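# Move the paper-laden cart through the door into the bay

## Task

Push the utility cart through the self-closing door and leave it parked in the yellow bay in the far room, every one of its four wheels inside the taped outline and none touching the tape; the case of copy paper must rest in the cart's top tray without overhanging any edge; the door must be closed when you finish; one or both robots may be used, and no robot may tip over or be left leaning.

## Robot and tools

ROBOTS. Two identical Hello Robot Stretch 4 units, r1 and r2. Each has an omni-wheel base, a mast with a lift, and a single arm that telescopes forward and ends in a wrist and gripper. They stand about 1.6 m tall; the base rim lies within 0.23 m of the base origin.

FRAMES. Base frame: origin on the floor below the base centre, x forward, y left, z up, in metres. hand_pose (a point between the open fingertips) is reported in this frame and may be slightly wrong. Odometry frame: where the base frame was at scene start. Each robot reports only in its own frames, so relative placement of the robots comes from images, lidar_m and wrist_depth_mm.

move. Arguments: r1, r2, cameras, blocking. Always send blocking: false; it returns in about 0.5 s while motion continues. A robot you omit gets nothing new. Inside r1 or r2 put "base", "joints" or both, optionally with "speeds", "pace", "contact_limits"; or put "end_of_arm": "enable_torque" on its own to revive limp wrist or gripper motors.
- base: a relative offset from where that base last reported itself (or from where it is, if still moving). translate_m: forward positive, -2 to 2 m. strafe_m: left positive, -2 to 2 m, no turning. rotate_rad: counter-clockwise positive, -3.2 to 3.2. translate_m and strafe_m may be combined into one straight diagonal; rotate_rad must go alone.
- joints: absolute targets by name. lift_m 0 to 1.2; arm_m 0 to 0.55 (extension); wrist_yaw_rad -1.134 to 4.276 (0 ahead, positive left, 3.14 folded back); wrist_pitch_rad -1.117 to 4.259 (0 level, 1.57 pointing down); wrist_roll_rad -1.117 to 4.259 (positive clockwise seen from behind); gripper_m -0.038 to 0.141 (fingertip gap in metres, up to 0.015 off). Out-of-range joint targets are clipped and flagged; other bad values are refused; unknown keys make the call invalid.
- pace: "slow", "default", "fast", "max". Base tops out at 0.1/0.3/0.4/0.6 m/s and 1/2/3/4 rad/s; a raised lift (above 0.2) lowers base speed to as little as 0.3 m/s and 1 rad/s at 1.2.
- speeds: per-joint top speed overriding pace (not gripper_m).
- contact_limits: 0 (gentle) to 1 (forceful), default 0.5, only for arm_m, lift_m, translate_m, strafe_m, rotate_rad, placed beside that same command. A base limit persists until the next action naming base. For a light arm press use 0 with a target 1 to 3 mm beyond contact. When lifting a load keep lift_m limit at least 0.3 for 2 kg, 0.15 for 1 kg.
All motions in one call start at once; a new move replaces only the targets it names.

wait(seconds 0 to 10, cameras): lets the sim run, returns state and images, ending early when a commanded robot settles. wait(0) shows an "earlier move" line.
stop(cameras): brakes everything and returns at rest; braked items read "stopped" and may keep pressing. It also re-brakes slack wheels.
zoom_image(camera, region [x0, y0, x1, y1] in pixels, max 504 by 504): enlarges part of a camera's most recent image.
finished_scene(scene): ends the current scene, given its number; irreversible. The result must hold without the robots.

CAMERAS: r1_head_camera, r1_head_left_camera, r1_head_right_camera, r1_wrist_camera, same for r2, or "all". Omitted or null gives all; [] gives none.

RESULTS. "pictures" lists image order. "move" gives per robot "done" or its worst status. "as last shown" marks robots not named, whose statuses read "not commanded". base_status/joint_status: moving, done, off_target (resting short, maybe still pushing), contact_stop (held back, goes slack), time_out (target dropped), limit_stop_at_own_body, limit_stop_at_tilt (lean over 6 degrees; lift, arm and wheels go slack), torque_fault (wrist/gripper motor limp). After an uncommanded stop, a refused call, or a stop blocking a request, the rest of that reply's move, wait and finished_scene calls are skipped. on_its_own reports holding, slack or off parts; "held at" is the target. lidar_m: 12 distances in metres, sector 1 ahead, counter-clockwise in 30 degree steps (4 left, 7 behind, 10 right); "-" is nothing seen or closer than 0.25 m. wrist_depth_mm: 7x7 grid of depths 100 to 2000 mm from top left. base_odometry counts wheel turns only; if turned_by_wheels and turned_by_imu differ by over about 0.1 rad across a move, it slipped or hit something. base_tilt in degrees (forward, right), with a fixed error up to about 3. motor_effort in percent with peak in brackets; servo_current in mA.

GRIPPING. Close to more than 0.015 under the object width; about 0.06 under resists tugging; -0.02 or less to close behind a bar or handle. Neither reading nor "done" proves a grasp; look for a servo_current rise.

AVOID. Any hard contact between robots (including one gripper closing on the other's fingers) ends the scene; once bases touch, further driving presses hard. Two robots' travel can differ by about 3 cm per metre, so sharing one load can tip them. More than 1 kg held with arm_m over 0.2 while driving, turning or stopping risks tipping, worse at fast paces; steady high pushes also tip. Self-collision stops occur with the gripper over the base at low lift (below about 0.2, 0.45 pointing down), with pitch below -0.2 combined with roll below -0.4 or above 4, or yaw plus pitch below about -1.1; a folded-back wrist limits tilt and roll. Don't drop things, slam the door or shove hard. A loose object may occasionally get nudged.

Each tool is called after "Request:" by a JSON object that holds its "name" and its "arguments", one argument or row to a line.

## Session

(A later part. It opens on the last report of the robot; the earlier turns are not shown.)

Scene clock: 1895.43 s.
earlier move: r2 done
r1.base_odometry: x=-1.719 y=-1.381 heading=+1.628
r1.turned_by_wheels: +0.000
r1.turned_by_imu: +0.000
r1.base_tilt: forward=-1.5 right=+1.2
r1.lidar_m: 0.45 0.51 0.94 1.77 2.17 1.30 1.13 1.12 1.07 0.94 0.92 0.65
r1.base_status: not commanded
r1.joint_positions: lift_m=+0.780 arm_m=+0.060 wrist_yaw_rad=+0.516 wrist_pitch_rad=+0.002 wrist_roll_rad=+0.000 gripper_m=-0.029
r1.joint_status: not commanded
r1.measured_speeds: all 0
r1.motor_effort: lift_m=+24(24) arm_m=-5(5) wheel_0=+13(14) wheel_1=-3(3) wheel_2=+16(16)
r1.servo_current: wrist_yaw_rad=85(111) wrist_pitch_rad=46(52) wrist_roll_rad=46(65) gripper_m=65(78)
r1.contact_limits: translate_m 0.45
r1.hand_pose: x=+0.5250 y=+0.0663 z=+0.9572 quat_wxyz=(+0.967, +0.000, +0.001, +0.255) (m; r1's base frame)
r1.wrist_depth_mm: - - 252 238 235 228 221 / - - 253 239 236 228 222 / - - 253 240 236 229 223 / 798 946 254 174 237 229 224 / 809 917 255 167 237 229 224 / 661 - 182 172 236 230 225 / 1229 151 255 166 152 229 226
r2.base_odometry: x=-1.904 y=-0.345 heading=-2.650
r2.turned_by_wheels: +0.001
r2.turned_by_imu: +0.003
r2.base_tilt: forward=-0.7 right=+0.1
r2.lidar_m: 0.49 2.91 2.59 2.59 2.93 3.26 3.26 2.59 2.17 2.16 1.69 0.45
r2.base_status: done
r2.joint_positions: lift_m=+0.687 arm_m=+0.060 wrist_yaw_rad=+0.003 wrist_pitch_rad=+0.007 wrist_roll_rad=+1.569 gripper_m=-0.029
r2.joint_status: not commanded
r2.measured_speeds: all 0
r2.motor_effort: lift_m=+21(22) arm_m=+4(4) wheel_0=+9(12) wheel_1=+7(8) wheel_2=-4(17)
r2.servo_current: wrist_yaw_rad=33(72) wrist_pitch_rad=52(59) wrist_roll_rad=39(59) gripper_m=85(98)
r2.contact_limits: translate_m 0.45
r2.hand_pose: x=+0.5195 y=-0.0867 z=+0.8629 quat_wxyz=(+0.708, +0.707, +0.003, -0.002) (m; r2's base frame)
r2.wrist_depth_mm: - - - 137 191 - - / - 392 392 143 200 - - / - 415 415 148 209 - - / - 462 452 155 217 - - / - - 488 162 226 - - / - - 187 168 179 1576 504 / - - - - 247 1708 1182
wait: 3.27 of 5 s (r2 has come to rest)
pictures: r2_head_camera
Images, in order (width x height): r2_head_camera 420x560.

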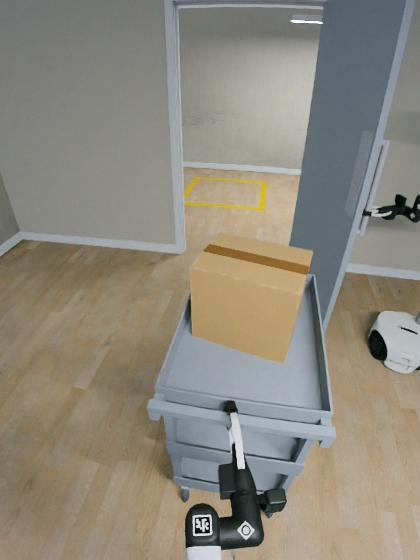

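Request:
{"name": "move", "arguments": {
  "r2": {"base":{"strafe_m":-0.22},"pace":"slow","contact_limits":{"strafe_m":0.45}},
  "blocking": false,
  "cameras": []
}}

Request:
{"name": "wait", "arguments": {
  "seconds": 5,
  "cameras": ["r2_head_camera","r2_head_left_camera"]
}}

Scene clock: 1923.63 s.
move: r2 moving
r1: as last shown
r1.lidar_m: 0.45 0.51 0.92 1.74 2.16 1.31 1.14 1.12 1.07 0.94 0.93 0.67
r1.motor_effort: lift_m=+24(24) arm_m=-5(5) wheel_0=+14(14) wheel_1=-3(3) wheel_2=+16(16)
r1.servo_current: wrist_yaw_rad=111(111) wrist_pitch_rad=46(46) wrist_roll_rad=46(59) gripper_m=65(72)
r1.contact_limits: translate_m 0.45
r1.wrist_depth_mm: - - 251 239 235 228 221 / - - 252 240 236 226 222 / - - 253 239 236 229 223 / 809 960 254 174 236 229 223 / 809 917 253 167 236 229 224 / 640 - 182 171 236 230 224 / - 150 255 166 153 229 225
r2.base_odometry: x=-1.911 y=-0.333 heading=-2.649
r2.turned_by_wheels: +0.001
r2.turned_by_imu: +0.001
r2.base_tilt: forward=-0.7 right=+0.0
r2.lidar_m: 0.47 2.93 2.60 2.59 2.97 3.27 3.26 2.56 2.15 2.14 1.64 0.47
r2.base_status: strafe_m moving
r2.joint_positions: lift_m=+0.687 arm_m=+0.060 wrist_yaw_rad=+0.005 wrist_pitch_rad=+0.007 wrist_roll_rad=+1.569 gripper_m=-0.029
r2.joint_status: not commanded
r2.measured_speeds: translate_m=+0.000 strafe_m=-0.056 rotate_rad=-0.001 lift_m=+0.000 arm_m=+0.000 wrist_yaw_rad=+0.000 wrist_pitch_rad=+0.000 wrist_roll_rad=+0.000
r2.motor_effort: lift_m=+21(21) arm_m=+4(4) wheel_0=+16(16) wheel_1=-7(7) wheel_2=+0(4)
r2.servo_current: wrist_yaw_rad=39(59) wrist_pitch_rad=52(52) wrist_roll_rad=52(52) gripper_m=91(91)
r2.contact_limits: strafe_m 0.45
r2.hand_pose: x=+0.5197 y=-0.0860 z=+0.8629 quat_wxyz=(+0.708, +0.707, +0.004, -0.001) (m; r2's base frame)
r2.wrist_depth_mm: - - - 138 192 - - / - 392 394 142 200 - - / - 413 413 148 208 - - / - 459 449 154 216 809 - / - - 488 161 227 - - / - - 187 167 179 1576 - / - - - - 245 1661 462
pictures: none
No camera images: "cameras" was empty.

Scene clock: 1926.47 s.
earlier move: r2 done
r1.base_odometry: x=-1.719 y=-1.381 heading=+1.628
r1.turned_by_wheels: +0.000
r1.turned_by_imu: +0.000
r1.base_tilt: forward=-1.6 right=+1.2
r1.lidar_m: 0.44 0.51 0.87 1.51 2.14 1.31 1.13 1.14 1.08 0.92 0.95 0.67
r1.base_status: not commanded
r1.joint_positions: lift_m=+0.780 arm_m=+0.060 wrist_yaw_rad=+0.516 wrist_pitch_rad=+0.002 wrist_roll_rad=+0.000 gripper_m=-0.029
r1.joint_status: not commanded
r1.measured_speeds: all 0
r1.motor_effort: lift_m=+24(24) arm_m=-5(5) wheel_0=+13(14) wheel_1=-3(3) wheel_2=+16(16)
r1.servo_current: wrist_yaw_rad=85(117) wrist_pitch_rad=46(52) wrist_roll_rad=52(59) gripper_m=72(72)
r1.contact_limits: translate_m 0.45
r1.hand_pose: x=+0.5250 y=+0.0663 z=+0.9572 quat_wxyz=(+0.967, +0.000, +0.001, +0.255) (m; r1's base frame)
r1.wrist_depth_mm: - - 252 238 234 227 222 / - - 253 240 235 227 222 / - - 253 240 236 229 223 / 699 917 255 174 237 229 224 / 715 891 254 167 237 229 224 / - 640 182 171 236 230 224 / 1078 151 254 165 153 229 225
r2.base_odometry: x=-2.008 y=-0.152 heading=-2.650
r2.turned_by_wheels: +0.000
r2.turned_by_imu: +0.002
r2.base_tilt: forward=-0.7 right=+0.1
r2.lidar_m: 0.44 0.49 2.80 2.80 3.17 3.33 3.33 2.32 1.95 1.95 1.58 0.47
r2.base_status: done
r2.joint_positions: lift_m=+0.687 arm_m=+0.060 wrist_yaw_rad=+0.005 wrist_pitch_rad=+0.007 wrist_roll_rad=+1.569 gripper_m=-0.029
r2.joint_status: not commanded
r2.measured_speeds: all 0
r2.motor_effort: lift_m=+21(22) arm_m=+4(4) wheel_0=+6(17) wheel_1=-4(7) wheel_2=+1(4)
r2.servo_current: wrist_yaw_rad=39(65) wrist_pitch_rad=52(59) wrist_roll_rad=52(65) gripper_m=85(98)
r2.contact_limits: strafe_m 0.45
r2.hand_pose: x=+0.5197 y=-0.0860 z=+0.8629 quat_wxyz=(+0.708, +0.707, +0.004, -0.001) (m; r2's base frame)
r2.wrist_depth_mm: - 1138 1182 175 236 1537 1118 / - - - 174 236 723 - / - - 433 173 235 820 - / - 442 442 233 232 842 - / - 459 455 172 232 842 - / - 473 187 171 178 820 - / - - 480 - 231 1576 -
wait: 2.83 of 5 s (r2 has come to rest)
pictures: r2_head_camera, r2_head_left_camera
Images, in order (width x height): r2_head_camera 420x560, r2_head_left_camera 420x672.

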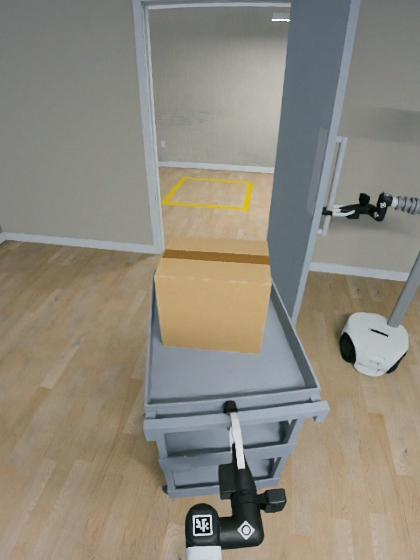

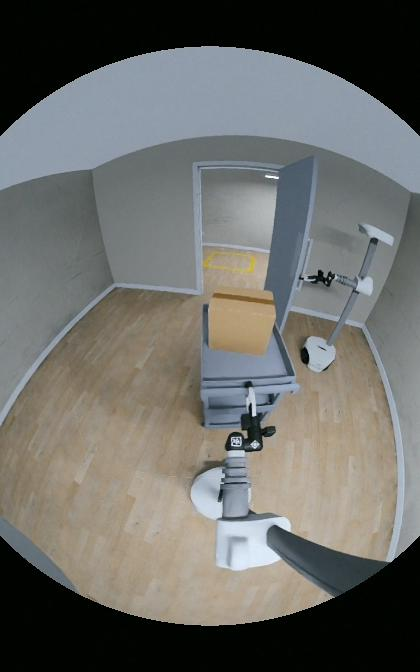

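Request:
{"name": "move", "arguments": {
  "r2": {"base":{"translate_m":0.25,"strafe_m":-0.01},"pace":"slow","contact_limits":{"translate_m":0.45}},
  "blocking": false,
  "cameras": []
}}

Request:
{"name": "wait", "arguments": {
  "seconds": 5,
  "cameras": ["r2_head_camera"]
}}

Scene clock: 1931.90 s.
move: r2 moving
r1: as last shown
r1.lidar_m: 0.44 0.51 0.88 1.49 2.16 1.30 1.13 1.13 1.07 0.94 0.93 0.67
r1.motor_effort: lift_m=+24(24) arm_m=-5(5) wheel_0=+13(14) wheel_1=-2(3) wheel_2=+16(16)
r1.servo_current: wrist_yaw_rad=85(117) wrist_pitch_rad=39(46) wrist_roll_rad=20(59) gripper_m=65(72)
r1.contact_limits: translate_m 0.45
r1.wrist_depth_mm: - - 251 239 234 228 222 / - - 251 240 236 227 222 / - - 254 242 236 229 224 / 715 917 253 174 236 229 223 / 707 866 255 167 237 229 224 / - 627 182 172 236 229 225 / - 151 254 166 153 229 225
r2.base_odometry: x=-2.019 y=-0.157 heading=-2.650
r2.turned_by_wheels: +0.000
r2.turned_by_imu: +0.001
r2.base_tilt: forward=-0.7 right=+0.1
r2.lidar_m: 0.44 2.92 2.80 2.79 3.19 3.32 3.32 2.32 1.95 1.95 1.60 0.49
r2.base_status: translate_m moving; strafe_m moving
r2.joint_positions: lift_m=+0.687 arm_m=+0.060 wrist_yaw_rad=+0.000 wrist_pitch_rad=+0.007 wrist_roll_rad=+1.569 gripper_m=-0.029
r2.joint_status: not commanded
r2.measured_speeds: translate_m=+0.048 strafe_m=-0.002 rotate_rad=-0.001 lift_m=+0.000 arm_m=+0.000 wrist_yaw_rad=-0.040 wrist_pitch_rad=+0.000 wrist_roll_rad=+0.000
r2.motor_effort: lift_m=+21(22) arm_m=+4(4) wheel_0=+7(13) wheel_1=+8(9) wheel_2=-14(14)
r2.servo_current: wrist_yaw_rad=52(59) wrist_pitch_rad=39(52) wrist_roll_rad=39(59) gripper_m=85(91)
r2.contact_limits: translate_m 0.45
r2.hand_pose: x=+0.5193 y=-0.0875 z=+0.8629 quat_wxyz=(+0.708, +0.707, +0.002, -0.003) (m; r2's base frame)
r2.wrist_depth_mm: - - - 177 239 1537 1138 / - - 1182 176 237 - - / - - - 174 236 809 - / - 439 439 231 233 842 - / - 455 449 171 231 831 - / - 466 186 169 178 - - / - - 473 - 227 549 -
pictures: none
No camera images: "cameras" was empty.

Scene clock: 1935.20 s.
earlier move: r2 done
r1.base_odometry: x=-1.719 y=-1.381 heading=+1.628
r1.turned_by_wheels: +0.000
r1.turned_by_imu: +0.000
r1.base_tilt: forward=-1.5 right=+1.2
r1.lidar_m: 0.44 0.53 0.79 1.39 2.14 1.27 1.13 1.13 1.09 0.94 0.94 0.69
r1.base_status: not commanded
r1.joint_positions: lift_m=+0.780 arm_m=+0.060 wrist_yaw_rad=+0.516 wrist_pitch_rad=+0.002 wrist_roll_rad=+0.000 gripper_m=-0.029
r1.joint_status: not commanded
r1.measured_speeds: all 0
r1.motor_effort: lift_m=+24(24) arm_m=-5(5) wheel_0=+13(14) wheel_1=-3(3) wheel_2=+16(16)
r1.servo_current: wrist_yaw_rad=98(117) wrist_pitch_rad=46(46) wrist_roll_rad=46(72) gripper_m=65(78)
r1.contact_limits: translate_m 0.45
r1.hand_pose: x=+0.5250 y=+0.0663 z=+0.9572 quat_wxyz=(+0.967, +0.000, +0.001, +0.255) (m; r1's base frame)
r1.wrist_depth_mm: - - 250 239 234 229 222 / - - 252 239 236 228 222 / - - 253 238 236 229 224 / 615 591 254 173 236 229 224 / 621 585 255 167 237 229 225 / 609 580 182 171 236 231 224 / 512 142 255 166 153 229 225
r2.base_odometry: x=-2.233 y=-0.261 heading=-2.650
r2.turned_by_wheels: -0.001
r2.turned_by_imu: -0.002
r2.base_tilt: forward=-0.7 right=+0.1
r2.lidar_m: 0.43 2.55 2.75 2.74 3.12 3.56 3.55 2.40 2.01 2.00 1.34 0.49
r2.base_status: done
r2.joint_positions: lift_m=+0.687 arm_m=+0.060 wrist_yaw_rad=-0.007 wrist_pitch_rad=+0.007 wrist_roll_rad=+1.569 gripper_m=-0.029
r2.joint_status: not commanded
r2.measured_speeds: all 0
r2.motor_effort: lift_m=+21(22) arm_m=+4(4) wheel_0=+0(13) wheel_1=+3(9) wheel_2=-10(18)
r2.servo_current: wrist_yaw_rad=65(65) wrist_pitch_rad=46(59) wrist_roll_rad=59(59) gripper_m=85(91)
r2.contact_limits: translate_m 0.45
r2.hand_pose: x=+0.5186 y=-0.0895 z=+0.8629 quat_wxyz=(+0.708, +0.707, +0.000, -0.005) (m; r2's base frame)
r2.wrist_depth_mm: - - 931 163 222 - - / - - - 164 224 - - / - 424 424 166 226 820 - / - 445 442 226 228 831 - / - 469 462 170 231 831 - / - - 187 170 178 - - / - - - - - 1618 492
wait: 3.30 of 5 s (r2 has come to rest)
pictures: r2_head_camera
Images, in order (width x height): r2_head_camera 420x560.

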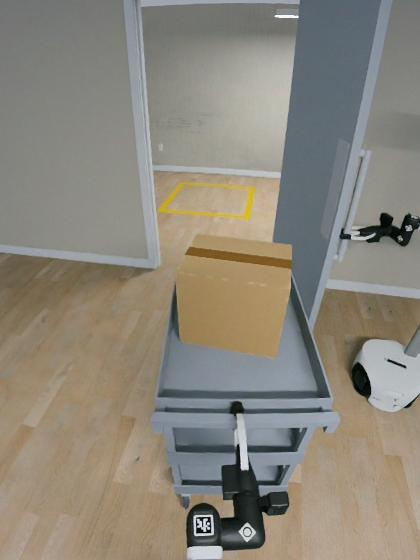

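Request:
{"name": "move", "arguments": {
  "r2": {"base":{"translate_m":-0.56,"strafe_m":0.42},"pace":"slow","contact_limits":{"translate_m":0.45}},
  "blocking": false,
  "cameras": []
}}

Request:
{"name": "wait", "arguments": {
  "seconds": 10,
  "cameras": ["r2_head_camera"]
}}

Scene clock: 1962.20 s.
move: r2 moving
r1: as last shown
r1.base_tilt: forward=-1.6 right=+1.2
r1.lidar_m: 0.45 0.50 0.80 1.44 2.18 1.31 1.13 1.15 1.05 0.93 0.95 0.67
r1.motor_effort: lift_m=+23(24) arm_m=-5(5) wheel_0=+13(14) wheel_1=-3(3) wheel_2=+16(16)
r1.servo_current: wrist_yaw_rad=78(111) wrist_pitch_rad=46(46) wrist_roll_rad=52(59) gripper_m=65(72)
r1.contact_limits: translate_m 0.45
r1.wrist_depth_mm: - - 251 238 234 227 222 / - - 253 240 236 227 222 / - - 253 239 235 229 224 / 621 603 255 175 236 230 224 / 615 603 253 167 238 229 225 / 621 603 182 172 236 229 224 / 525 142 255 166 153 229 225
r2.base_odometry: x=-2.220 y=-0.263 heading=-2.651
r2.turned_by_wheels: +0.000
r2.turned_by_imu: +0.000
r2.base_tilt: forward=-0.7 right=+0.0
r2.lidar_m: 0.44 2.59 2.75 2.75 3.06 3.54 3.53 2.37 2.00 1.99 1.35 0.49
r2.base_status: translate_m moving; strafe_m moving
r2.joint_positions: lift_m=+0.687 arm_m=+0.060 wrist_yaw_rad=-0.007 wrist_pitch_rad=+0.007 wrist_roll_rad=+1.569 gripper_m=-0.029
r2.joint_status: not commanded
r2.measured_speeds: translate_m=-0.042 strafe_m=+0.031 rotate_rad=-0.001 lift_m=+0.000 arm_m=+0.000 wrist_yaw_rad=+0.000 wrist_pitch_rad=+0.000 wrist_roll_rad=+0.000
r2.motor_effort: lift_m=+21(21) arm_m=+4(4) wheel_0=-13(15) wheel_1=+2(5) wheel_2=+7(9)
r2.servo_current: wrist_yaw_rad=52(59) wrist_pitch_rad=52(52) wrist_roll_rad=26(59) gripper_m=85(91)
r2.contact_limits: translate_m 0.45
r2.hand_pose: x=+0.5186 y=-0.0895 z=+0.8629 quat_wxyz=(+0.708, +0.707, +0.000, -0.005) (m; r2's base frame)
r2.wrist_depth_mm: - - 946 161 220 - - / - - - 163 224 - - / - 427 421 165 224 831 - / - 442 445 168 229 842 - / - 469 462 169 230 - - / - - 187 171 178 - - / - - - - - 1618 480
pictures: none
No camera images: "cameras" was empty.

Scene clock: 1969.90 s.
earlier move: r2 done
r1.base_odometry: x=-1.719 y=-1.381 heading=+1.628
r1.turned_by_wheels: +0.000
r1.turned_by_imu: +0.000
r1.base_tilt: forward=-1.6 right=+1.2
r1.lidar_m: 0.48 0.52 1.17 2.06 2.17 1.31 1.13 1.13 1.07 0.93 0.94 0.67
r1.base_status: not commanded
r1.joint_positions: lift_m=+0.780 arm_m=+0.060 wrist_yaw_rad=+0.516 wrist_pitch_rad=+0.002 wrist_roll_rad=+0.000 gripper_m=-0.029
r1.joint_status: not commanded
r1.measured_speeds: all 0
r1.motor_effort: lift_m=+24(24) arm_m=-5(5) wheel_0=+13(14) wheel_1=-2(3) wheel_2=+16(16)
r1.servo_current: wrist_yaw_rad=91(117) wrist_pitch_rad=39(52) wrist_roll_rad=52(72) gripper_m=72(78)
r1.contact_limits: translate_m 0.45
r1.hand_pose: x=+0.5250 y=+0.0663 z=+0.9572 quat_wxyz=(+0.967, +0.000, +0.001, +0.255) (m; r1's base frame)
r1.wrist_depth_mm: - - 251 238 236 228 223 / - - 251 239 236 227 223 / - - 254 241 236 229 224 / 1098 - 255 174 236 229 224 / 1098 - 253 167 237 229 224 / - - 183 171 236 229 225 / - 142 255 166 153 229 225
r2.base_odometry: x=-1.541 y=-0.366 heading=-2.649
r2.turned_by_wheels: +0.001
r2.turned_by_imu: +0.003
r2.base_tilt: forward=-0.6 right=+0.1
r2.lidar_m: 0.47 2.92 2.46 2.45 2.78 2.92 2.90 2.70 2.29 2.28 2.05 0.46
r2.base_status: done
r2.joint_positions: lift_m=+0.687 arm_m=+0.060 wrist_yaw_rad=+0.003 wrist_pitch_rad=+0.007 wrist_roll_rad=+1.569 gripper_m=-0.029
r2.joint_status: not commanded
r2.measured_speeds: all 0
r2.motor_effort: lift_m=+21(22) arm_m=+4(4) wheel_0=-2(19) wheel_1=+5(7) wheel_2=+9(15)
r2.servo_current: wrist_yaw_rad=46(65) wrist_pitch_rad=46(59) wrist_roll_rad=46(65) gripper_m=85(98)
r2.contact_limits: translate_m 0.45
r2.hand_pose: x=+0.5195 y=-0.0865 z=+0.8629 quat_wxyz=(+0.708, +0.707, +0.004, -0.001) (m; r2's base frame)
r2.wrist_depth_mm: - 359 387 123 179 - - / - 379 382 127 187 - - / - 427 421 136 198 - - / - 480 462 144 211 - - / - - 517 155 224 1808 - / - - 186 167 177 1499 480 / - - - - - 1537 1160
wait: 7.70 of 10 s (r2 has come to rest)
pictures: r2_head_camera
Images, in order (width x height): r2_head_camera 420x560.

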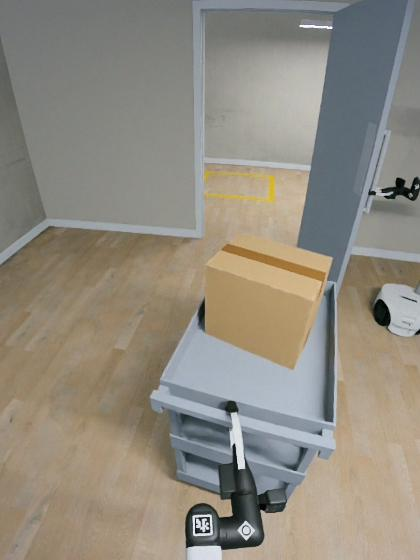

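Request:
{"name": "move", "arguments": {
  "r2": {"base":{"translate_m":-0.41,"strafe_m":0.285},"pace":"slow","contact_limits":{"translate_m":0.45}},
  "blocking": false,
  "cameras": []
}}

Request:
{"name": "wait", "arguments": {
  "seconds": 10,
  "cameras": ["r2_head_camera"]
}}

Scene clock: 1977.50 s.
move: r2 moving
r1: as last shown
r1.lidar_m: 0.44 0.53 1.18 2.04 2.16 1.30 1.14 1.14 1.08 0.93 0.94 0.66
r1.motor_effort: lift_m=+24(24) arm_m=-5(5) wheel_0=+13(14) wheel_1=-3(3) wheel_2=+16(16)
r1.servo_current: wrist_yaw_rad=104(111) wrist_pitch_rad=39(46) wrist_roll_rad=39(59) gripper_m=59(65)
r1.contact_limits: translate_m 0.45
r1.wrist_depth_mm: - - 250 240 235 228 223 / - - 252 240 236 228 222 / - - 252 240 236 229 223 / 1098 - 253 174 236 229 224 / 1098 - 256 167 237 229 224 / - - 183 171 236 230 224 / - 142 254 166 153 229 225
r2.base_odometry: x=-1.528 y=-0.368 heading=-2.649
r2.turned_by_wheels: +0.001
r2.turned_by_imu: +0.001
r2.base_tilt: forward=-0.7 right=+0.1
r2.lidar_m: 0.47 2.92 2.47 2.47 2.78 2.90 2.91 2.70 2.29 2.28 2.07 0.44
r2.base_status: translate_m moving; strafe_m moving
r2.joint_positions: lift_m=+0.687 arm_m=+0.060 wrist_yaw_rad=+0.003 wrist_pitch_rad=+0.007 wrist_roll_rad=+1.569 gripper_m=-0.029
r2.joint_status: not commanded
r2.measured_speeds: translate_m=-0.044 strafe_m=+0.031 rotate_rad=-0.003 lift_m=+0.000 arm_m=+0.000 wrist_yaw_rad=+0.000 wrist_pitch_rad=+0.000 wrist_roll_rad=+0.000
r2.motor_effort: lift_m=+21(21) arm_m=+2(4) wheel_0=-8(11) wheel_1=+6(6) wheel_2=+14(15)
r2.servo_current: wrist_yaw_rad=39(59) wrist_pitch_rad=52(52) wrist_roll_rad=59(59) gripper_m=85(91)
r2.contact_limits: translate_m 0.45
r2.hand_pose: x=+0.5196 y=-0.0865 z=+0.8629 quat_wxyz=(+0.708, +0.707, +0.004, -0.001) (m; r2's base frame)
r2.wrist_depth_mm: - 362 377 123 178 - - / - 379 382 127 186 - - / - 424 418 136 198 - - / - 480 466 145 213 - - / - - 517 154 225 1808 - / - - 187 167 177 1464 484 / - - - - - 1618 1160
pictures: none
No camera images: "cameras" was empty.

Scene clock: 1983.17 s.
earlier move: r2 done
r1.base_odometry: x=-1.719 y=-1.381 heading=+1.628
r1.turned_by_wheels: +0.000
r1.turned_by_imu: +0.000
r1.base_tilt: forward=-1.6 right=+1.2
r1.lidar_m: 0.45 0.51 1.62 2.53 2.18 1.29 1.13 1.13 1.07 0.93 0.94 0.67
r1.base_status: not commanded
r1.joint_positions: lift_m=+0.780 arm_m=+0.060 wrist_yaw_rad=+0.516 wrist_pitch_rad=+0.002 wrist_roll_rad=+0.000 gripper_m=-0.029
r1.joint_status: not commanded
r1.measured_speeds: all 0
r1.motor_effort: lift_m=+23(24) arm_m=-5(5) wheel_0=+13(14) wheel_1=-2(3) wheel_2=+16(16)
r1.servo_current: wrist_yaw_rad=104(117) wrist_pitch_rad=46(52) wrist_roll_rad=46(72) gripper_m=72(78)
r1.contact_limits: translate_m 0.45
r1.hand_pose: x=+0.5250 y=+0.0663 z=+0.9572 quat_wxyz=(+0.967, +0.000, +0.001, +0.255) (m; r1's base frame)
r1.wrist_depth_mm: - - 251 238 235 228 222 / - - 251 239 236 228 223 / - - 253 240 236 228 223 / - - 254 174 237 229 224 / - - 255 167 237 229 224 / - - 182 172 236 231 224 / - 157 255 166 153 229 226
r2.base_odometry: x=-1.046 y=-0.423 heading=-2.649
r2.turned_by_wheels: +0.000
r2.turned_by_imu: +0.002
r2.base_tilt: forward=-0.6 right=+0.1
r2.lidar_m: 0.50 2.71 2.28 2.27 2.62 2.45 2.46 2.79 2.46 2.47 2.64 0.41
r2.base_status: done
r2.joint_positions: lift_m=+0.687 arm_m=+0.060 wrist_yaw_rad=+0.003 wrist_pitch_rad=+0.007 wrist_roll_rad=+1.569 gripper_m=-0.029
r2.joint_status: not commanded
r2.measured_speeds: all 0
r2.motor_effort: lift_m=+21(22) arm_m=-3(4) wheel_0=-2(11) wheel_1=+5(7) wheel_2=+9(15)
r2.servo_current: wrist_yaw_rad=46(65) wrist_pitch_rad=39(52) wrist_roll_rad=39(65) gripper_m=85(98)
r2.contact_limits: translate_m 0.45
r2.hand_pose: x=+0.5196 y=-0.0865 z=+0.8629 quat_wxyz=(+0.708, +0.707, +0.004, -0.001) (m; r2's base frame)
r2.wrist_depth_mm: - 342 338 102 156 - - / - 375 377 109 169 - - / - 436 430 116 186 - - / - - 488 130 202 - - / - - - 143 221 1661 512 / - - 186 163 178 1464 473 / - - - - 277 343 1160
wait: 5.67 of 10 s (r2 has come to rest)
pictures: r2_head_camera
Images, in order (width x height): r2_head_camera 420x560.

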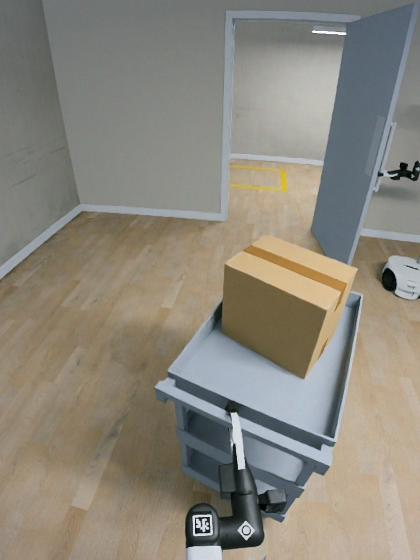

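Request:
{"name": "move", "arguments": {
  "r2": {"base":{"translate_m":-0.99,"strafe_m":0.185},"pace":"slow","contact_limits":{"translate_m":0.45}},
  "blocking": false,
  "cameras": []
}}

Request:
{"name": "wait", "arguments": {
  "seconds": 10,
  "cameras": []
}}

Request:
{"name": "wait", "arguments": {
  "seconds": 4,
  "cameras": ["r2_head_camera"]
}}

Scene clock: 1990.13 s.
move: r2 moving
r1: as last shown
r1.base_tilt: forward=-1.5 right=+1.2
r1.lidar_m: 0.44 0.52 1.65 2.53 2.17 1.29 1.13 1.13 1.06 0.92 0.93 0.66
r1.motor_effort: lift_m=+24(24) arm_m=-5(5) wheel_0=+14(14) wheel_1=-3(3) wheel_2=+16(16)
r1.servo_current: wrist_yaw_rad=104(104) wrist_pitch_rad=33(52) wrist_roll_rad=33(65) gripper_m=65(72)
r1.contact_limits: translate_m 0.45
r1.wrist_depth_mm: - - 251 238 235 228 221 / - - 252 240 235 229 222 / - - 253 241 236 228 223 / - - 255 174 238 229 224 / - - 254 167 238 229 224 / - - 183 171 236 231 225 / - 157 254 166 153 229 226
r2.base_odometry: x=-1.034 y=-0.419 heading=-2.648
r2.turned_by_wheels: +0.000
r2.turned_by_imu: +0.001
r2.base_tilt: forward=-0.6 right=+0.1
r2.lidar_m: 0.50 2.73 2.28 2.27 2.62 2.45 2.43 2.81 2.47 2.47 2.64 0.42
r2.base_status: translate_m moving; strafe_m moving
r2.joint_positions: lift_m=+0.687 arm_m=+0.060 wrist_yaw_rad=+0.003 wrist_pitch_rad=+0.007 wrist_roll_rad=+1.569 gripper_m=-0.029
r2.joint_status: not commanded
r2.measured_speeds: translate_m=-0.049 strafe_m=+0.010 rotate_rad=+0.002 lift_m=+0.000 arm_m=+0.000 wrist_yaw_rad=+0.000 wrist_pitch_rad=+0.000 wrist_roll_rad=+0.000
r2.motor_effort: lift_m=+21(22) arm_m=-3(4) wheel_0=-6(9) wheel_1=-7(7) wheel_2=+13(15)
r2.servo_current: wrist_yaw_rad=46(65) wrist_pitch_rad=46(52) wrist_roll_rad=52(52) gripper_m=85(91)
r2.contact_limits: translate_m 0.45
r2.hand_pose: x=+0.5196 y=-0.0865 z=+0.8629 quat_wxyz=(+0.708, +0.707, +0.004, -0.001) (m; r2's base frame)
r2.wrist_depth_mm: - 343 340 102 156 - - / - 375 379 109 169 - - / - 430 427 116 186 - - / - - 488 130 201 - - / - - - 143 222 1708 508 / - - 186 163 177 1464 473 / - - - - 274 345 1118
pictures: none
No camera images: "cameras" was empty.

Scene clock: 2000.13 s.
earlier move: r2 moving
r1.base_odometry: x=-1.719 y=-1.381 heading=+1.628
r1.turned_by_wheels: +0.000
r1.turned_by_imu: -0.001
r1.base_tilt: forward=-1.5 right=+1.2
r1.lidar_m: 0.43 0.53 2.51 2.49 2.17 1.29 1.12 1.13 1.09 0.94 0.93 0.66
r1.base_status: not commanded
r1.joint_positions: lift_m=+0.780 arm_m=+0.060 wrist_yaw_rad=+0.516 wrist_pitch_rad=+0.002 wrist_roll_rad=+0.000 gripper_m=-0.029
r1.joint_status: not commanded
r1.measured_speeds: all 0
r1.motor_effort: lift_m=+24(24) arm_m=-5(5) wheel_0=+14(14) wheel_1=-3(3) wheel_2=+16(16)
r1.servo_current: wrist_yaw_rad=78(117) wrist_pitch_rad=46(52) wrist_roll_rad=46(72) gripper_m=59(72)
r1.contact_limits: translate_m 0.45
r1.hand_pose: x=+0.5250 y=+0.0663 z=+0.9572 quat_wxyz=(+0.967, +0.000, +0.001, +0.255) (m; r1's base frame)
r1.wrist_depth_mm: - - 252 238 234 228 222 / - - 252 239 236 228 222 / - - 254 240 236 228 224 / - - 253 174 236 230 223 / - - 254 167 237 229 224 / - - 182 172 236 230 225 / - 156 255 166 152 229 224
r2.base_odometry: x=-0.101 y=-0.122 heading=-2.648
r2.turned_by_wheels: +0.000
r2.turned_by_imu: +0.005
r2.base_tilt: forward=-0.7 right=+0.1
r2.lidar_m: 0.46 2.77 2.29 2.30 1.73 1.46 1.47 1.69 2.44 2.41 2.77 0.49
r2.base_status: translate_m moving; strafe_m moving
r2.joint_positions: lift_m=+0.687 arm_m=+0.060 wrist_yaw_rad=+0.004 wrist_pitch_rad=+0.007 wrist_roll_rad=+1.569 gripper_m=-0.029
r2.joint_status: not commanded
r2.measured_speeds: translate_m=-0.057 strafe_m=+0.010 rotate_rad=-0.002 lift_m=+0.000 arm_m=+0.000 wrist_yaw_rad=+0.000 wrist_pitch_rad=+0.000 wrist_roll_rad=+0.000
r2.motor_effort: lift_m=+21(22) arm_m=-3(4) wheel_0=-3(9) wheel_1=-4(8) wheel_2=+8(16)
r2.servo_current: wrist_yaw_rad=46(65) wrist_pitch_rad=52(59) wrist_roll_rad=59(65) gripper_m=85(98)
r2.contact_limits: translate_m 0.45
r2.hand_pose: x=+0.5196 y=-0.0863 z=+0.8629 quat_wxyz=(+0.708, +0.707, +0.004, -0.001) (m; r2's base frame)
r2.wrist_depth_mm: - - - 143 200 723 - / - 399 399 148 206 - - / - 415 418 153 213 798 - / - 445 442 157 220 831 - / - - 480 164 229 - - / - - 186 169 179 1576 - / - - - - 243 1708 480
wait: 10.00 s; no rest
pictures: none
No camera images: "cameras" was empty.

Scene clock: 2000.97 s.
earlier move: r2 done
r1.base_odometry: x=-1.719 y=-1.381 heading=+1.628
r1.turned_by_wheels: +0.000
r1.turned_by_imu: +0.000
r1.base_tilt: forward=-1.5 right=+1.2
r1.lidar_m: 0.46 0.52 2.57 2.48 2.16 1.31 1.15 1.14 1.07 0.91 0.94 0.66
r1.base_status: not commanded
r1.joint_positions: lift_m=+0.780 arm_m=+0.060 wrist_yaw_rad=+0.516 wrist_pitch_rad=+0.002 wrist_roll_rad=+0.000 gripper_m=-0.029
r1.joint_status: not commanded
r1.measured_speeds: all 0
r1.motor_effort: lift_m=+24(24) arm_m=-5(5) wheel_0=+13(14) wheel_1=-3(3) wheel_2=+16(16)
r1.servo_current: wrist_yaw_rad=104(117) wrist_pitch_rad=46(52) wrist_roll_rad=59(72) gripper_m=65(72)
r1.contact_limits: translate_m 0.45
r1.hand_pose: x=+0.5250 y=+0.0663 z=+0.9572 quat_wxyz=(+0.967, +0.000, +0.001, +0.255) (m; r1's base frame)
r1.wrist_depth_mm: - - 251 238 235 228 222 / - - 253 240 236 228 221 / - - 252 240 236 228 223 / - - 254 174 236 229 223 / - - 255 167 238 229 224 / - - 183 171 237 229 224 / - 157 255 166 152 229 226
r2.base_odometry: x=-0.086 y=-0.117 heading=-2.648
r2.turned_by_wheels: +0.000
r2.turned_by_imu: +0.000
r2.base_tilt: forward=-0.7 right=+0.1
r2.lidar_m: 0.47 2.75 2.29 2.31 1.73 1.44 1.43 1.68 2.43 2.42 2.77 0.46
r2.base_status: done
r2.joint_positions: lift_m=+0.687 arm_m=+0.060 wrist_yaw_rad=+0.004 wrist_pitch_rad=+0.007 wrist_roll_rad=+1.569 gripper_m=-0.029
r2.joint_status: not commanded
r2.measured_speeds: all 0
r2.motor_effort: lift_m=+21(22) arm_m=-4(4) wheel_0=-2(9) wheel_1=-5(8) wheel_2=+7(16)
r2.servo_current: wrist_yaw_rad=52(65) wrist_pitch_rad=52(59) wrist_roll_rad=52(65) gripper_m=91(98)
r2.contact_limits: translate_m 0.45
r2.hand_pose: x=+0.5196 y=-0.0863 z=+0.8629 quat_wxyz=(+0.708, +0.707, +0.004, -0.001) (m; r2's base frame)
r2.wrist_depth_mm: - - - 144 200 732 - / - 410 399 149 207 - - / - 415 418 153 213 809 - / - 455 442 158 220 831 - / - - 480 164 229 - - / - - 186 169 178 539 - / - - - - 243 1708 484
wait: 0.83 of 4 s (r2 has come to rest)
pictures: r2_head_camera
Images, in order (width x height): r2_head_camera 420x560.

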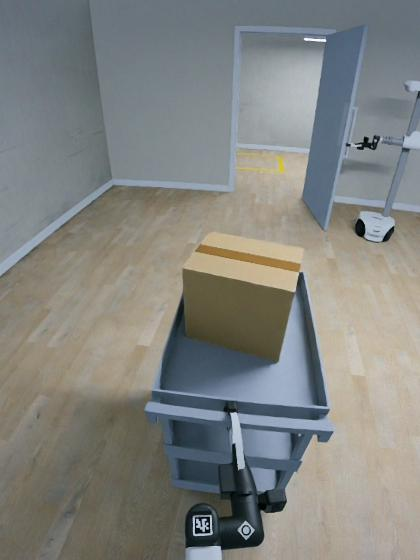

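Request:
{"name": "move", "arguments": {
  "r2": {"base":{"translate_m":0.147,"strafe_m":-0.029},"pace":"slow","contact_limits":{"translate_m":0.45}},
  "blocking": false,
  "cameras": []
}}

Request:
{"name": "wait", "arguments": {
  "seconds": 5,
  "cameras": []
}}

Scene clock: 2007.53 s.
move: r2 moving
r1: as last shown
r1.base_tilt: forward=-1.6 right=+1.2
r1.lidar_m: 0.43 0.51 2.56 2.47 2.16 1.29 1.10 1.13 1.08 0.93 0.93 0.67
r1.motor_effort: lift_m=+24(24) arm_m=-5(5) wheel_0=+14(14) wheel_1=-2(3) wheel_2=+16(16)
r1.servo_current: wrist_yaw_rad=98(104) wrist_pitch_rad=39(46) wrist_roll_rad=52(59) gripper_m=65(72)
r1.contact_limits: translate_m 0.45
r1.wrist_depth_mm: - - 252 238 235 228 221 / - - 253 239 235 228 221 / - - 253 240 236 229 224 / - - 255 175 236 229 224 / - - 254 167 237 229 224 / - - 183 171 236 230 225 / - 156 254 166 152 229 226
r2.base_odometry: x=-0.098 y=-0.121 heading=-2.648
r2.turned_by_wheels: +0.001
r2.turned_by_imu: +0.001
r2.base_tilt: forward=-0.7 right=+0.1
r2.lidar_m: 0.46 2.76 2.31 2.31 1.75 1.43 1.45 1.66 2.43 2.39 2.77 0.45
r2.base_status: translate_m moving; strafe_m moving
r2.joint_positions: lift_m=+0.687 arm_m=+0.060 wrist_yaw_rad=+0.004 wrist_pitch_rad=+0.007 wrist_roll_rad=+1.569 gripper_m=-0.029
r2.joint_status: not commanded
r2.measured_speeds: translate_m=+0.047 strafe_m=-0.010 rotate_rad=-0.002 lift_m=+0.000 arm_m=+0.000 wrist_yaw_rad=+0.000 wrist_pitch_rad=+0.000 wrist_roll_rad=+0.000
r2.motor_effort: lift_m=+21(22) arm_m=-3(4) wheel_0=+11(13) wheel_1=+4(7) wheel_2=-7(11)
r2.servo_current: wrist_yaw_rad=46(59) wrist_pitch_rad=46(59) wrist_roll_rad=46(59) gripper_m=85(98)
r2.contact_limits: translate_m 0.45
r2.hand_pose: x=+0.5196 y=-0.0863 z=+0.8629 quat_wxyz=(+0.708, +0.707, +0.004, -0.001) (m; r2's base frame)
r2.wrist_depth_mm: - - - 143 199 715 - / - 404 397 148 206 - - / - 413 418 152 213 809 - / - 449 445 157 220 831 - / - - 480 164 228 - - / - - 187 169 178 1618 - / - - - - 243 1708 484
pictures: none
No camera images: "cameras" was empty.

Scene clock: 2009.80 s.
earlier move: r2 done
r1.base_odometry: x=-1.719 y=-1.381 heading=+1.628
r1.turned_by_wheels: +0.000
r1.turned_by_imu: +0.000
r1.base_tilt: forward=-1.5 right=+1.2
r1.lidar_m: 0.44 0.53 2.38 2.32 2.16 1.29 1.12 1.13 1.05 0.94 0.94 0.68
r1.base_status: not commanded
r1.joint_positions: lift_m=+0.780 arm_m=+0.060 wrist_yaw_rad=+0.516 wrist_pitch_rad=+0.002 wrist_roll_rad=+0.000 gripper_m=-0.029
r1.joint_status: not commanded
r1.measured_speeds: all 0
r1.motor_effort: lift_m=+24(24) arm_m=-5(5) wheel_0=+13(14) wheel_1=-2(3) wheel_2=+16(16)
r1.servo_current: wrist_yaw_rad=104(104) wrist_pitch_rad=46(52) wrist_roll_rad=46(65) gripper_m=65(78)
r1.contact_limits: translate_m 0.45
r1.hand_pose: x=+0.5250 y=+0.0663 z=+0.9572 quat_wxyz=(+0.967, +0.000, +0.001, +0.255) (m; r1's base frame)
r1.wrist_depth_mm: - - 252 237 236 228 222 / - - 253 239 236 228 223 / - - 252 241 236 229 223 / - - 254 174 237 229 224 / - - 254 167 237 229 225 / - - 183 171 236 230 225 / - 157 255 166 153 229 226
r2.base_odometry: x=-0.229 y=-0.161 heading=-2.648
r2.turned_by_wheels: +0.000
r2.turned_by_imu: +0.001
r2.base_tilt: forward=-0.7 right=+0.0
r2.lidar_m: 0.49 2.76 2.30 2.30 1.88 1.59 1.61 1.80 2.43 2.43 2.79 0.46
r2.base_status: done
r2.joint_positions: lift_m=+0.687 arm_m=+0.060 wrist_yaw_rad=+0.004 wrist_pitch_rad=+0.007 wrist_roll_rad=+1.569 gripper_m=-0.029
r2.joint_status: not commanded
r2.measured_speeds: all 0
r2.motor_effort: lift_m=+21(22) arm_m=-3(4) wheel_0=+7(14) wheel_1=+6(9) wheel_2=-6(12)
r2.servo_current: wrist_yaw_rad=39(65) wrist_pitch_rad=46(59) wrist_roll_rad=46(59) gripper_m=85(98)
r2.contact_limits: translate_m 0.45
r2.hand_pose: x=+0.5196 y=-0.0863 z=+0.8629 quat_wxyz=(+0.708, +0.707, +0.004, -0.001) (m; r2's base frame)
r2.wrist_depth_mm: - - - 138 194 - - / - 397 394 143 202 - - / - 413 418 149 209 - - / - 459 449 155 217 820 - / - - 488 162 227 - - / - - 187 168 179 1537 512 / - - - - 246 1576 466
wait: 2.27 of 5 s (r2 has come to rest)
pictures: none
No camera images: "cameras" was empty.

Request:
{"name": "move", "arguments": {
  "r2": {"base":{"translate_m":0.138,"strafe_m":-0.06},"pace":"slow","contact_limits":{"translate_m":0.45}},
  "blocking": false,
  "cameras": []
}}

Request:
{"name": "wait", "arguments": {
  "seconds": 5,
  "cameras": []
}}

Scene clock: 2014.70 s.
move: r2 moving
r1: as last shown
r1.lidar_m: 0.45 0.53 2.39 2.33 2.17 1.29 1.13 1.13 1.08 0.93 0.92 0.68
r1.motor_effort: lift_m=+24(24) arm_m=-5(5) wheel_0=+14(14) wheel_1=-3(3) wheel_2=+16(16)
r1.servo_current: wrist_yaw_rad=85(111) wrist_pitch_rad=46(46) wrist_roll_rad=46(59) gripper_m=72(72)
r1.contact_limits: translate_m 0.45
r1.wrist_depth_mm: - - 251 239 235 227 221 / - - 252 239 236 227 222 / - - 254 240 237 229 223 / - - 254 174 236 229 224 / - - 255 167 237 229 224 / - - 183 171 236 230 225 / - 157 254 166 152 229 225
r2.base_odometry: x=-0.243 y=-0.162 heading=-2.647
r2.turned_by_wheels: +0.001
r2.turned_by_imu: +0.001
r2.base_tilt: forward=-0.6 right=+0.0
r2.lidar_m: 0.48 2.73 2.32 2.29 1.91 1.62 1.61 1.86 2.42 2.43 2.76 0.45
r2.base_status: translate_m moving; strafe_m moving
r2.joint_positions: lift_m=+0.687 arm_m=+0.060 wrist_yaw_rad=+0.004 wrist_pitch_rad=+0.007 wrist_roll_rad=+1.569 gripper_m=-0.029
r2.joint_status: not commanded
r2.measured_speeds: translate_m=+0.047 strafe_m=-0.021 rotate_rad=+0.001 lift_m=+0.000 arm_m=+0.000 wrist_yaw_rad=+0.000 wrist_pitch_rad=+0.000 wrist_roll_rad=+0.000
r2.motor_effort: lift_m=+21(22) arm_m=-3(4) wheel_0=+12(14) wheel_1=+7(7) wheel_2=-10(11)
r2.servo_current: wrist_yaw_rad=46(65) wrist_pitch_rad=46(52) wrist_roll_rad=46(65) gripper_m=85(91)
r2.contact_limits: translate_m 0.45
r2.hand_pose: x=+0.5196 y=-0.0863 z=+0.8629 quat_wxyz=(+0.708, +0.707, +0.004, -0.001) (m; r2's base frame)
r2.wrist_depth_mm: - - - 138 193 - - / - 397 394 143 200 - - / - 413 415 148 209 - - / - 459 449 154 217 820 - / - - 484 162 227 - - / - - 187 168 179 1537 517 / - - - - 247 1537 466
pictures: none
No camera images: "cameras" was empty.

Scene clock: 2016.90 s.
earlier move: r2 done
r1.base_odometry: x=-1.719 y=-1.381 heading=+1.628
r1.turned_by_wheels: +0.000
r1.turned_by_imu: +0.000
r1.base_tilt: forward=-1.5 right=+1.2
r1.lidar_m: 0.44 0.50 2.21 2.25 2.17 1.30 1.14 1.14 1.10 0.91 0.93 0.68
r1.base_status: not commanded
r1.joint_positions: lift_m=+0.780 arm_m=+0.060 wrist_yaw_rad=+0.516 wrist_pitch_rad=+0.002 wrist_roll_rad=+0.000 gripper_m=-0.029
r1.joint_status: not commanded
r1.measured_speeds: all 0
r1.motor_effort: lift_m=+24(24) arm_m=-5(5) wheel_0=+14(14) wheel_1=-3(3) wheel_2=+16(16)
r1.servo_current: wrist_yaw_rad=98(111) wrist_pitch_rad=46(46) wrist_roll_rad=33(59) gripper_m=65(72)
r1.contact_limits: translate_m 0.45
r1.hand_pose: x=+0.5250 y=+0.0663 z=+0.9572 quat_wxyz=(+0.967, +0.000, +0.001, +0.255) (m; r1's base frame)
r1.wrist_depth_mm: - - 251 238 235 227 222 / - - 251 239 236 228 222 / - - 253 240 236 229 224 / - - 255 174 236 229 223 / - - 254 167 237 229 224 / - - 183 171 236 230 225 / - 157 254 166 152 229 225
r2.base_odometry: x=-0.379 y=-0.174 heading=-2.648
r2.turned_by_wheels: -0.001
r2.turned_by_imu: +0.000
r2.base_tilt: forward=-0.7 right=+0.1
r2.lidar_m: 0.48 2.80 2.33 2.32 2.08 1.73 1.74 1.99 2.41 2.39 2.73 0.45
r2.base_status: done
r2.joint_positions: lift_m=+0.687 arm_m=+0.060 wrist_yaw_rad=-0.001 wrist_pitch_rad=+0.007 wrist_roll_rad=+1.569 gripper_m=-0.029
r2.joint_status: not commanded
r2.measured_speeds: all 0
r2.motor_effort: lift_m=+21(22) arm_m=-4(4) wheel_0=+4(15) wheel_1=+4(9) wheel_2=-10(12)
r2.servo_current: wrist_yaw_rad=46(65) wrist_pitch_rad=52(52) wrist_roll_rad=46(65) gripper_m=85(91)
r2.contact_limits: translate_m 0.45
r2.hand_pose: x=+0.5192 y=-0.0877 z=+0.8629 quat_wxyz=(+0.708, +0.707, +0.002, -0.003) (m; r2's base frame)
r2.wrist_depth_mm: - - - 143 198 683 - / - 399 399 147 205 - - / - 415 415 151 212 798 - / - 459 449 157 220 831 - / - - 484 165 227 - - / - - 186 168 179 1576 - / - - - - 243 1576 477
wait: 2.20 of 5 s (r2 has come to rest)
pictures: none
No camera images: "cameras" was empty.

Request:
{"name": "move", "arguments": {
  "r2": {"base":{"translate_m":0.19,"strafe_m":-0.06},"pace":"slow","contact_limits":{"translate_m":0.45}},
  "blocking": false,
  "cameras": []
}}

Request:
{"name": "wait", "arguments": {
  "seconds": 5,
  "cameras": []
}}

Scene clock: 2022.13 s.
move: r2 moving
r1: as last shown
r1.lidar_m: 0.45 0.51 2.21 2.22 2.19 1.30 1.13 1.13 1.08 0.94 0.93 0.67
r1.motor_effort: lift_m=+24(24) arm_m=-5(5) wheel_0=+13(14) wheel_1=-3(3) wheel_2=+16(16)
r1.servo_current: wrist_yaw_rad=78(111) wrist_pitch_rad=39(52) wrist_roll_rad=46(59) gripper_m=65(78)
r1.contact_limits: translate_m 0.45
r1.wrist_depth_mm: - - 251 238 234 227 221 / - - 251 238 236 228 223 / - - 254 241 237 229 223 / - - 255 174 236 229 224 / - - 254 167 238 229 224 / - - 182 172 236 229 224 / - 156 255 166 153 229 225
r2.base_odometry: x=-0.392 y=-0.176 heading=-2.648
r2.turned_by_wheels: +0.000
r2.turned_by_imu: +0.001
r2.base_tilt: forward=-0.7 right=+0.1
r2.lidar_m: 0.48 2.81 2.32 2.30 2.08 1.75 1.75 2.01 2.40 2.40 2.75 0.44
r2.base_status: translate_m moving; strafe_m moving
r2.joint_positions: lift_m=+0.687 arm_m=+0.060 wrist_yaw_rad=-0.001 wrist_pitch_rad=+0.007 wrist_roll_rad=+1.569 gripper_m=-0.029
r2.joint_status: not commanded
r2.measured_speeds: translate_m=+0.048 strafe_m=-0.016 rotate_rad=-0.003 lift_m=+0.000 arm_m=+0.000 wrist_yaw_rad=+0.000 wrist_pitch_rad=+0.000 wrist_roll_rad=+0.000
r2.motor_effort: lift_m=+21(22) arm_m=+3(4) wheel_0=+7(13) wheel_1=+5(7) wheel_2=-13(16)
r2.servo_current: wrist_yaw_rad=46(59) wrist_pitch_rad=52(52) wrist_roll_rad=52(52) gripper_m=85(98)
r2.contact_limits: translate_m 0.45
r2.hand_pose: x=+0.5192 y=-0.0877 z=+0.8629 quat_wxyz=(+0.708, +0.707, +0.002, -0.003) (m; r2's base frame)
r2.wrist_depth_mm: - - - 142 198 741 - / - 399 402 146 204 - - / - 415 415 151 211 - - / - 455 445 157 219 831 - / - - 477 164 227 - - / - - 185 168 179 569 - / - - - - 243 1576 473
pictures: none
No camera images: "cameras" was empty.

Scene clock: 2024.87 s.
earlier move: r2 done
r1.base_odometry: x=-1.719 y=-1.381 heading=+1.628
r1.turned_by_wheels: +0.000
r1.turned_by_imu: +0.000
r1.base_tilt: forward=-1.6 right=+1.2
r1.lidar_m: 0.45 0.50 2.05 2.22 2.17 1.28 1.13 1.14 1.09 0.94 0.94 0.67
r1.base_status: not commanded
r1.joint_positions: lift_m=+0.780 arm_m=+0.060 wrist_yaw_rad=+0.516 wrist_pitch_rad=+0.002 wrist_roll_rad=+0.000 gripper_m=-0.029
r1.joint_status: not commanded
r1.measured_speeds: all 0
r1.motor_effort: lift_m=+24(24) arm_m=-5(5) wheel_0=+13(14) wheel_1=-3(3) wheel_2=+16(16)
r1.servo_current: wrist_yaw_rad=91(117) wrist_pitch_rad=46(52) wrist_roll_rad=52(65) gripper_m=72(78)
r1.contact_limits: translate_m 0.45
r1.hand_pose: x=+0.5250 y=+0.0663 z=+0.9572 quat_wxyz=(+0.967, +0.000, +0.001, +0.255) (m; r1's base frame)
r1.wrist_depth_mm: - - 251 238 236 227 222 / - - 252 239 236 228 222 / - - 252 241 236 229 222 / - - 255 174 236 229 224 / - - 254 167 237 229 225 / - - 183 172 236 231 225 / - 157 255 166 152 229 225
r2.base_odometry: x=-0.574 y=-0.211 heading=-2.648
r2.turned_by_wheels: +0.000
r2.turned_by_imu: +0.000
r2.base_tilt: forward=-0.7 right=+0.0
r2.lidar_m: 0.47 2.81 2.34 2.34 2.29 1.93 1.93 2.23 2.38 2.38 2.72 0.47
r2.base_status: done
r2.joint_positions: lift_m=+0.687 arm_m=+0.060 wrist_yaw_rad=-0.003 wrist_pitch_rad=+0.007 wrist_roll_rad=+1.569 gripper_m=-0.029
r2.joint_status: not commanded
r2.measured_speeds: all 0
r2.motor_effort: lift_m=+21(22) arm_m=+4(4) wheel_0=+3(13) wheel_1=+4(7) wheel_2=-10(17)
r2.servo_current: wrist_yaw_rad=59(59) wrist_pitch_rad=46(59) wrist_roll_rad=46(59) gripper_m=85(98)
r2.contact_limits: translate_m 0.45
r2.hand_pose: x=+0.5190 y=-0.0882 z=+0.8629 quat_wxyz=(+0.708, +0.707, +0.002, -0.003) (m; r2's base frame)
r2.wrist_depth_mm: - - - 148 204 1430 - / - - 430 152 210 - - / - 418 421 155 216 798 - / - 449 442 160 221 831 - / - - 473 167 228 - - / - - 186 169 179 559 - / - - - - 241 1618 466
wait: 2.73 of 5 s (r2 has come to rest)
pictures: none
No camera images: "cameras" was empty.

Request:
{"name": "move", "arguments": {
  "r2": {"base":{"translate_m":0.29,"strafe_m":-0.072},"pace":"slow","contact_limits":{"translate_m":0.45}},
  "blocking": false,
  "cameras": []
}}

Request:
{"name": "wait", "arguments": {
  "seconds": 6,
  "cameras": []
}}

Scene clock: 2031.73 s.
move: r2 moving
r1: as last shown
r1.base_tilt: forward=-1.5 right=+1.2
r1.lidar_m: 0.44 0.51 2.02 2.22 2.15 1.31 1.13 1.14 1.09 0.92 0.94 0.68
r1.servo_current: wrist_yaw_rad=98(111) wrist_pitch_rad=39(46) wrist_roll_rad=52(52) gripper_m=78(78)
r1.contact_limits: translate_m 0.45
r1.wrist_depth_mm: - - 250 238 235 228 221 / - - 252 239 235 228 223 / - - 253 240 236 229 224 / - - 254 174 236 229 224 / - - 254 167 237 229 224 / - - 183 172 237 230 224 / - 157 254 166 153 229 225
r2.base_odometry: x=-0.587 y=-0.214 heading=-2.648
r2.turned_by_wheels: +0.000
r2.turned_by_imu: +0.000
r2.base_tilt: forward=-0.7 right=+0.1
r2.lidar_m: 0.46 2.79 2.31 2.34 2.31 1.97 1.95 2.25 2.35 2.38 2.73 0.48
r2.base_status: translate_m moving; strafe_m moving
r2.joint_positions: lift_m=+0.687 arm_m=+0.060 wrist_yaw_rad=-0.003 wrist_pitch_rad=+0.007 wrist_roll_rad=+1.569 gripper_m=-0.029
r2.joint_status: not commanded
r2.measured_speeds: translate_m=+0.048 strafe_m=-0.012 rotate_rad=-0.001 lift_m=+0.000 arm_m=+0.000 wrist_yaw_rad=+0.000 wrist_pitch_rad=+0.000 wrist_roll_rad=+0.000
r2.motor_effort: lift_m=+21(21) arm_m=+4(4) wheel_0=+7(11) wheel_1=+5(7) wheel_2=-14(14)
r2.servo_current: wrist_yaw_rad=46(52) wrist_pitch_rad=46(52) wrist_roll_rad=52(59) gripper_m=85(91)
r2.contact_limits: translate_m 0.45
r2.hand_pose: x=+0.5190 y=-0.0882 z=+0.8629 quat_wxyz=(+0.708, +0.707, +0.002, -0.003) (m; r2's base frame)
r2.wrist_depth_mm: - - - 148 204 732 - / - - 436 152 209 - - / - 421 418 156 216 809 - / - 449 442 160 220 831 - / - 488 473 166 228 - - / - - 186 169 178 549 - / - - - - 241 1576 469
pictures: none
No camera images: "cameras" was empty.

Scene clock: 2035.47 s.
earlier move: r2 done
r1.base_odometry: x=-1.719 y=-1.381 heading=+1.628
r1.turned_by_wheels: +0.000
r1.turned_by_imu: +0.000
r1.base_tilt: forward=-1.5 right=+1.2
r1.lidar_m: 0.42 0.52 1.80 2.22 2.13 1.30 1.13 1.12 1.06 0.92 0.93 0.66
r1.base_status: not commanded
r1.joint_positions: lift_m=+0.780 arm_m=+0.060 wrist_yaw_rad=+0.516 wrist_pitch_rad=+0.002 wrist_roll_rad=+0.000 gripper_m=-0.029
r1.joint_status: not commanded
r1.measured_speeds: all 0
r1.motor_effort: lift_m=+24(24) arm_m=-5(5) wheel_0=+14(14) wheel_1=-3(3) wheel_2=+16(16)
r1.servo_current: wrist_yaw_rad=98(117) wrist_pitch_rad=46(52) wrist_roll_rad=52(72) gripper_m=65(78)
r1.contact_limits: translate_m 0.45
r1.hand_pose: x=+0.5250 y=+0.0663 z=+0.9572 quat_wxyz=(+0.967, +0.000, +0.001, +0.255) (m; r1's base frame)
r1.wrist_depth_mm: - - 251 239 235 227 222 / - - 251 239 236 229 223 / - - 253 239 237 229 223 / - - 254 173 236 229 224 / - - 255 167 237 229 225 / - - 183 172 236 230 226 / - 157 255 166 152 229 225
r2.base_odometry: x=-0.864 y=-0.284 heading=-2.648
r2.turned_by_wheels: +0.000
r2.turned_by_imu: +0.000
r2.base_tilt: forward=-0.7 right=+0.1
r2.lidar_m: 0.47 2.82 2.36 2.36 2.64 2.25 2.23 2.57 2.37 2.36 2.72 0.48
r2.base_status: done
r2.joint_positions: lift_m=+0.687 arm_m=+0.060 wrist_yaw_rad=-0.003 wrist_pitch_rad=+0.007 wrist_roll_rad=+1.569 gripper_m=-0.029
r2.joint_status: not commanded
r2.measured_speeds: all 0
r2.motor_effort: lift_m=+22(22) arm_m=+4(4) wheel_0=+2(11) wheel_1=+5(7) wheel_2=-8(16)
r2.servo_current: wrist_yaw_rad=52(65) wrist_pitch_rad=59(59) wrist_roll_rad=46(59) gripper_m=85(98)
r2.contact_limits: translate_m 0.45
r2.hand_pose: x=+0.5190 y=-0.0882 z=+0.8629 quat_wxyz=(+0.708, +0.707, +0.002, -0.004) (m; r2's base frame)
r2.wrist_depth_mm: - - - 157 215 1661 - / - - - 159 219 750 - / - 424 421 162 222 809 - / - 445 442 164 226 831 - / - 477 469 168 229 - - / - - 186 170 179 - - / - - - - 236 1537 492
wait: 3.73 of 6 s (r2 has come to rest)
pictures: none
No camera images: "cameras" was empty.

Request:
{"name": "move", "arguments": {
  "r2": {"base":{"translate_m":0.3,"strafe_m":-0.023},"pace":"slow","contact_limits":{"translate_m":0.45}},
  "blocking": false,
  "cameras": []
}}

Request:
{"name": "wait", "arguments": {
  "seconds": 6,
  "cameras": ["r2_head_camera"]
}}

Scene clock: 2041.20 s.
move: r2 moving
r1: as last shown
r1.base_tilt: forward=-1.6 right=+1.2
r1.lidar_m: 0.42 0.53 1.80 2.18 2.17 1.28 1.14 1.14 1.07 0.92 0.94 0.67
r1.motor_effort: lift_m=+24(24) arm_m=-5(5) wheel_0=+13(14) wheel_1=-3(3) wheel_2=+16(16)
r1.servo_current: wrist_yaw_rad=111(111) wrist_pitch_rad=39(46) wrist_roll_rad=46(52) gripper_m=72(72)
r1.contact_limits: translate_m 0.45
r1.wrist_depth_mm: - - 251 239 234 228 222 / - - 253 238 236 228 222 / - - 254 240 236 229 223 / - - 254 174 236 229 223 / - - 254 167 237 229 224 / - - 182 171 236 229 224 / - 157 254 166 153 228 225
r2.base_odometry: x=-0.875 y=-0.289 heading=-2.649
r2.turned_by_wheels: +0.000
r2.turned_by_imu: +0.000
r2.base_tilt: forward=-0.7 right=+0.1
r2.lidar_m: 0.45 2.77 2.36 2.35 2.67 2.24 2.24 2.61 2.38 2.36 2.74 0.47
r2.base_status: translate_m moving; strafe_m moving
r2.joint_positions: lift_m=+0.687 arm_m=+0.060 wrist_yaw_rad=-0.003 wrist_pitch_rad=+0.007 wrist_roll_rad=+1.569 gripper_m=-0.029
r2.joint_status: not commanded
r2.measured_speeds: translate_m=+0.048 strafe_m=-0.004 rotate_rad=+0.001 lift_m=+0.000 arm_m=+0.000 wrist_yaw_rad=+0.000 wrist_pitch_rad=+0.000 wrist_roll_rad=+0.000
r2.motor_effort: lift_m=+21(22) arm_m=+4(4) wheel_0=+6(8) wheel_1=+4(8) wheel_2=-14(15)
r2.servo_current: wrist_yaw_rad=46(59) wrist_pitch_rad=46(52) wrist_roll_rad=39(52) gripper_m=91(91)
r2.contact_limits: translate_m 0.45
r2.hand_pose: x=+0.5190 y=-0.0882 z=+0.8629 quat_wxyz=(+0.708, +0.707, +0.002, -0.004) (m; r2's base frame)
r2.wrist_depth_mm: - - - 157 214 1618 - / - - - 160 220 741 - / - 424 421 162 223 820 - / - 449 442 165 225 831 - / - 477 462 168 229 - - / - - 186 169 179 - - / - - - - 237 1618 496
pictures: none
No camera images: "cameras" was empty.

Scene clock: 2045.00 s.
earlier move: r2 done
r1.base_odometry: x=-1.719 y=-1.381 heading=+1.628
r1.turned_by_wheels: +0.000
r1.turned_by_imu: +0.000
r1.base_tilt: forward=-1.6 right=+1.2
r1.lidar_m: 0.45 0.53 1.62 2.42 2.18 1.29 1.11 1.14 1.08 0.91 0.93 0.65
r1.base_status: not commanded
r1.joint_positions: lift_m=+0.780 arm_m=+0.060 wrist_yaw_rad=+0.516 wrist_pitch_rad=+0.002 wrist_roll_rad=+0.000 gripper_m=-0.029
r1.joint_status: not commanded
r1.measured_speeds: all 0
r1.motor_effort: lift_m=+24(24) arm_m=-5(5) wheel_0=+14(14) wheel_1=-3(3) wheel_2=+16(16)
r1.servo_current: wrist_yaw_rad=98(117) wrist_pitch_rad=52(52) wrist_roll_rad=39(72) gripper_m=65(72)
r1.contact_limits: translate_m 0.45
r1.hand_pose: x=+0.5250 y=+0.0663 z=+0.9572 quat_wxyz=(+0.967, +0.000, +0.001, +0.255) (m; r1's base frame)
r1.wrist_depth_mm: - - 252 239 235 227 221 / - - 252 238 235 227 223 / - - 253 240 236 229 224 / - - 255 174 237 229 223 / 1464 - 254 167 237 229 224 / - - 182 171 236 230 224 / - 151 254 166 153 229 226
r2.base_odometry: x=-1.139 y=-0.406 heading=-2.649
r2.turned_by_wheels: +0.000
r2.turned_by_imu: -0.001
r2.base_tilt: forward=-0.7 right=+0.0
r2.lidar_m: 0.45 2.75 2.33 2.31 2.66 2.56 2.56 2.86 2.44 2.42 2.53 0.47
r2.base_status: done
r2.joint_positions: lift_m=+0.687 arm_m=+0.060 wrist_yaw_rad=-0.004 wrist_pitch_rad=+0.007 wrist_roll_rad=+1.569 gripper_m=-0.029
r2.joint_status: not commanded
r2.measured_speeds: all 0
r2.motor_effort: lift_m=+21(22) arm_m=+4(4) wheel_0=+0(8) wheel_1=+4(8) wheel_2=-10(17)
r2.servo_current: wrist_yaw_rad=52(65) wrist_pitch_rad=46(59) wrist_roll_rad=52(65) gripper_m=91(98)
r2.contact_limits: translate_m 0.45
r2.hand_pose: x=+0.5189 y=-0.0886 z=+0.8629 quat_wxyz=(+0.708, +0.707, +0.001, -0.004) (m; r2's base frame)
r2.wrist_depth_mm: - - - 157 214 1576 - / - - - 159 218 759 - / - 424 424 162 222 809 - / - 449 442 164 226 831 - / - 473 469 168 229 - - / - - 187 170 178 - - / - - - - 236 1576 488
wait: 3.80 of 6 s (r2 has come to rest)
pictures: r2_head_camera
Images, in order (width x height): r2_head_camera 420x560.

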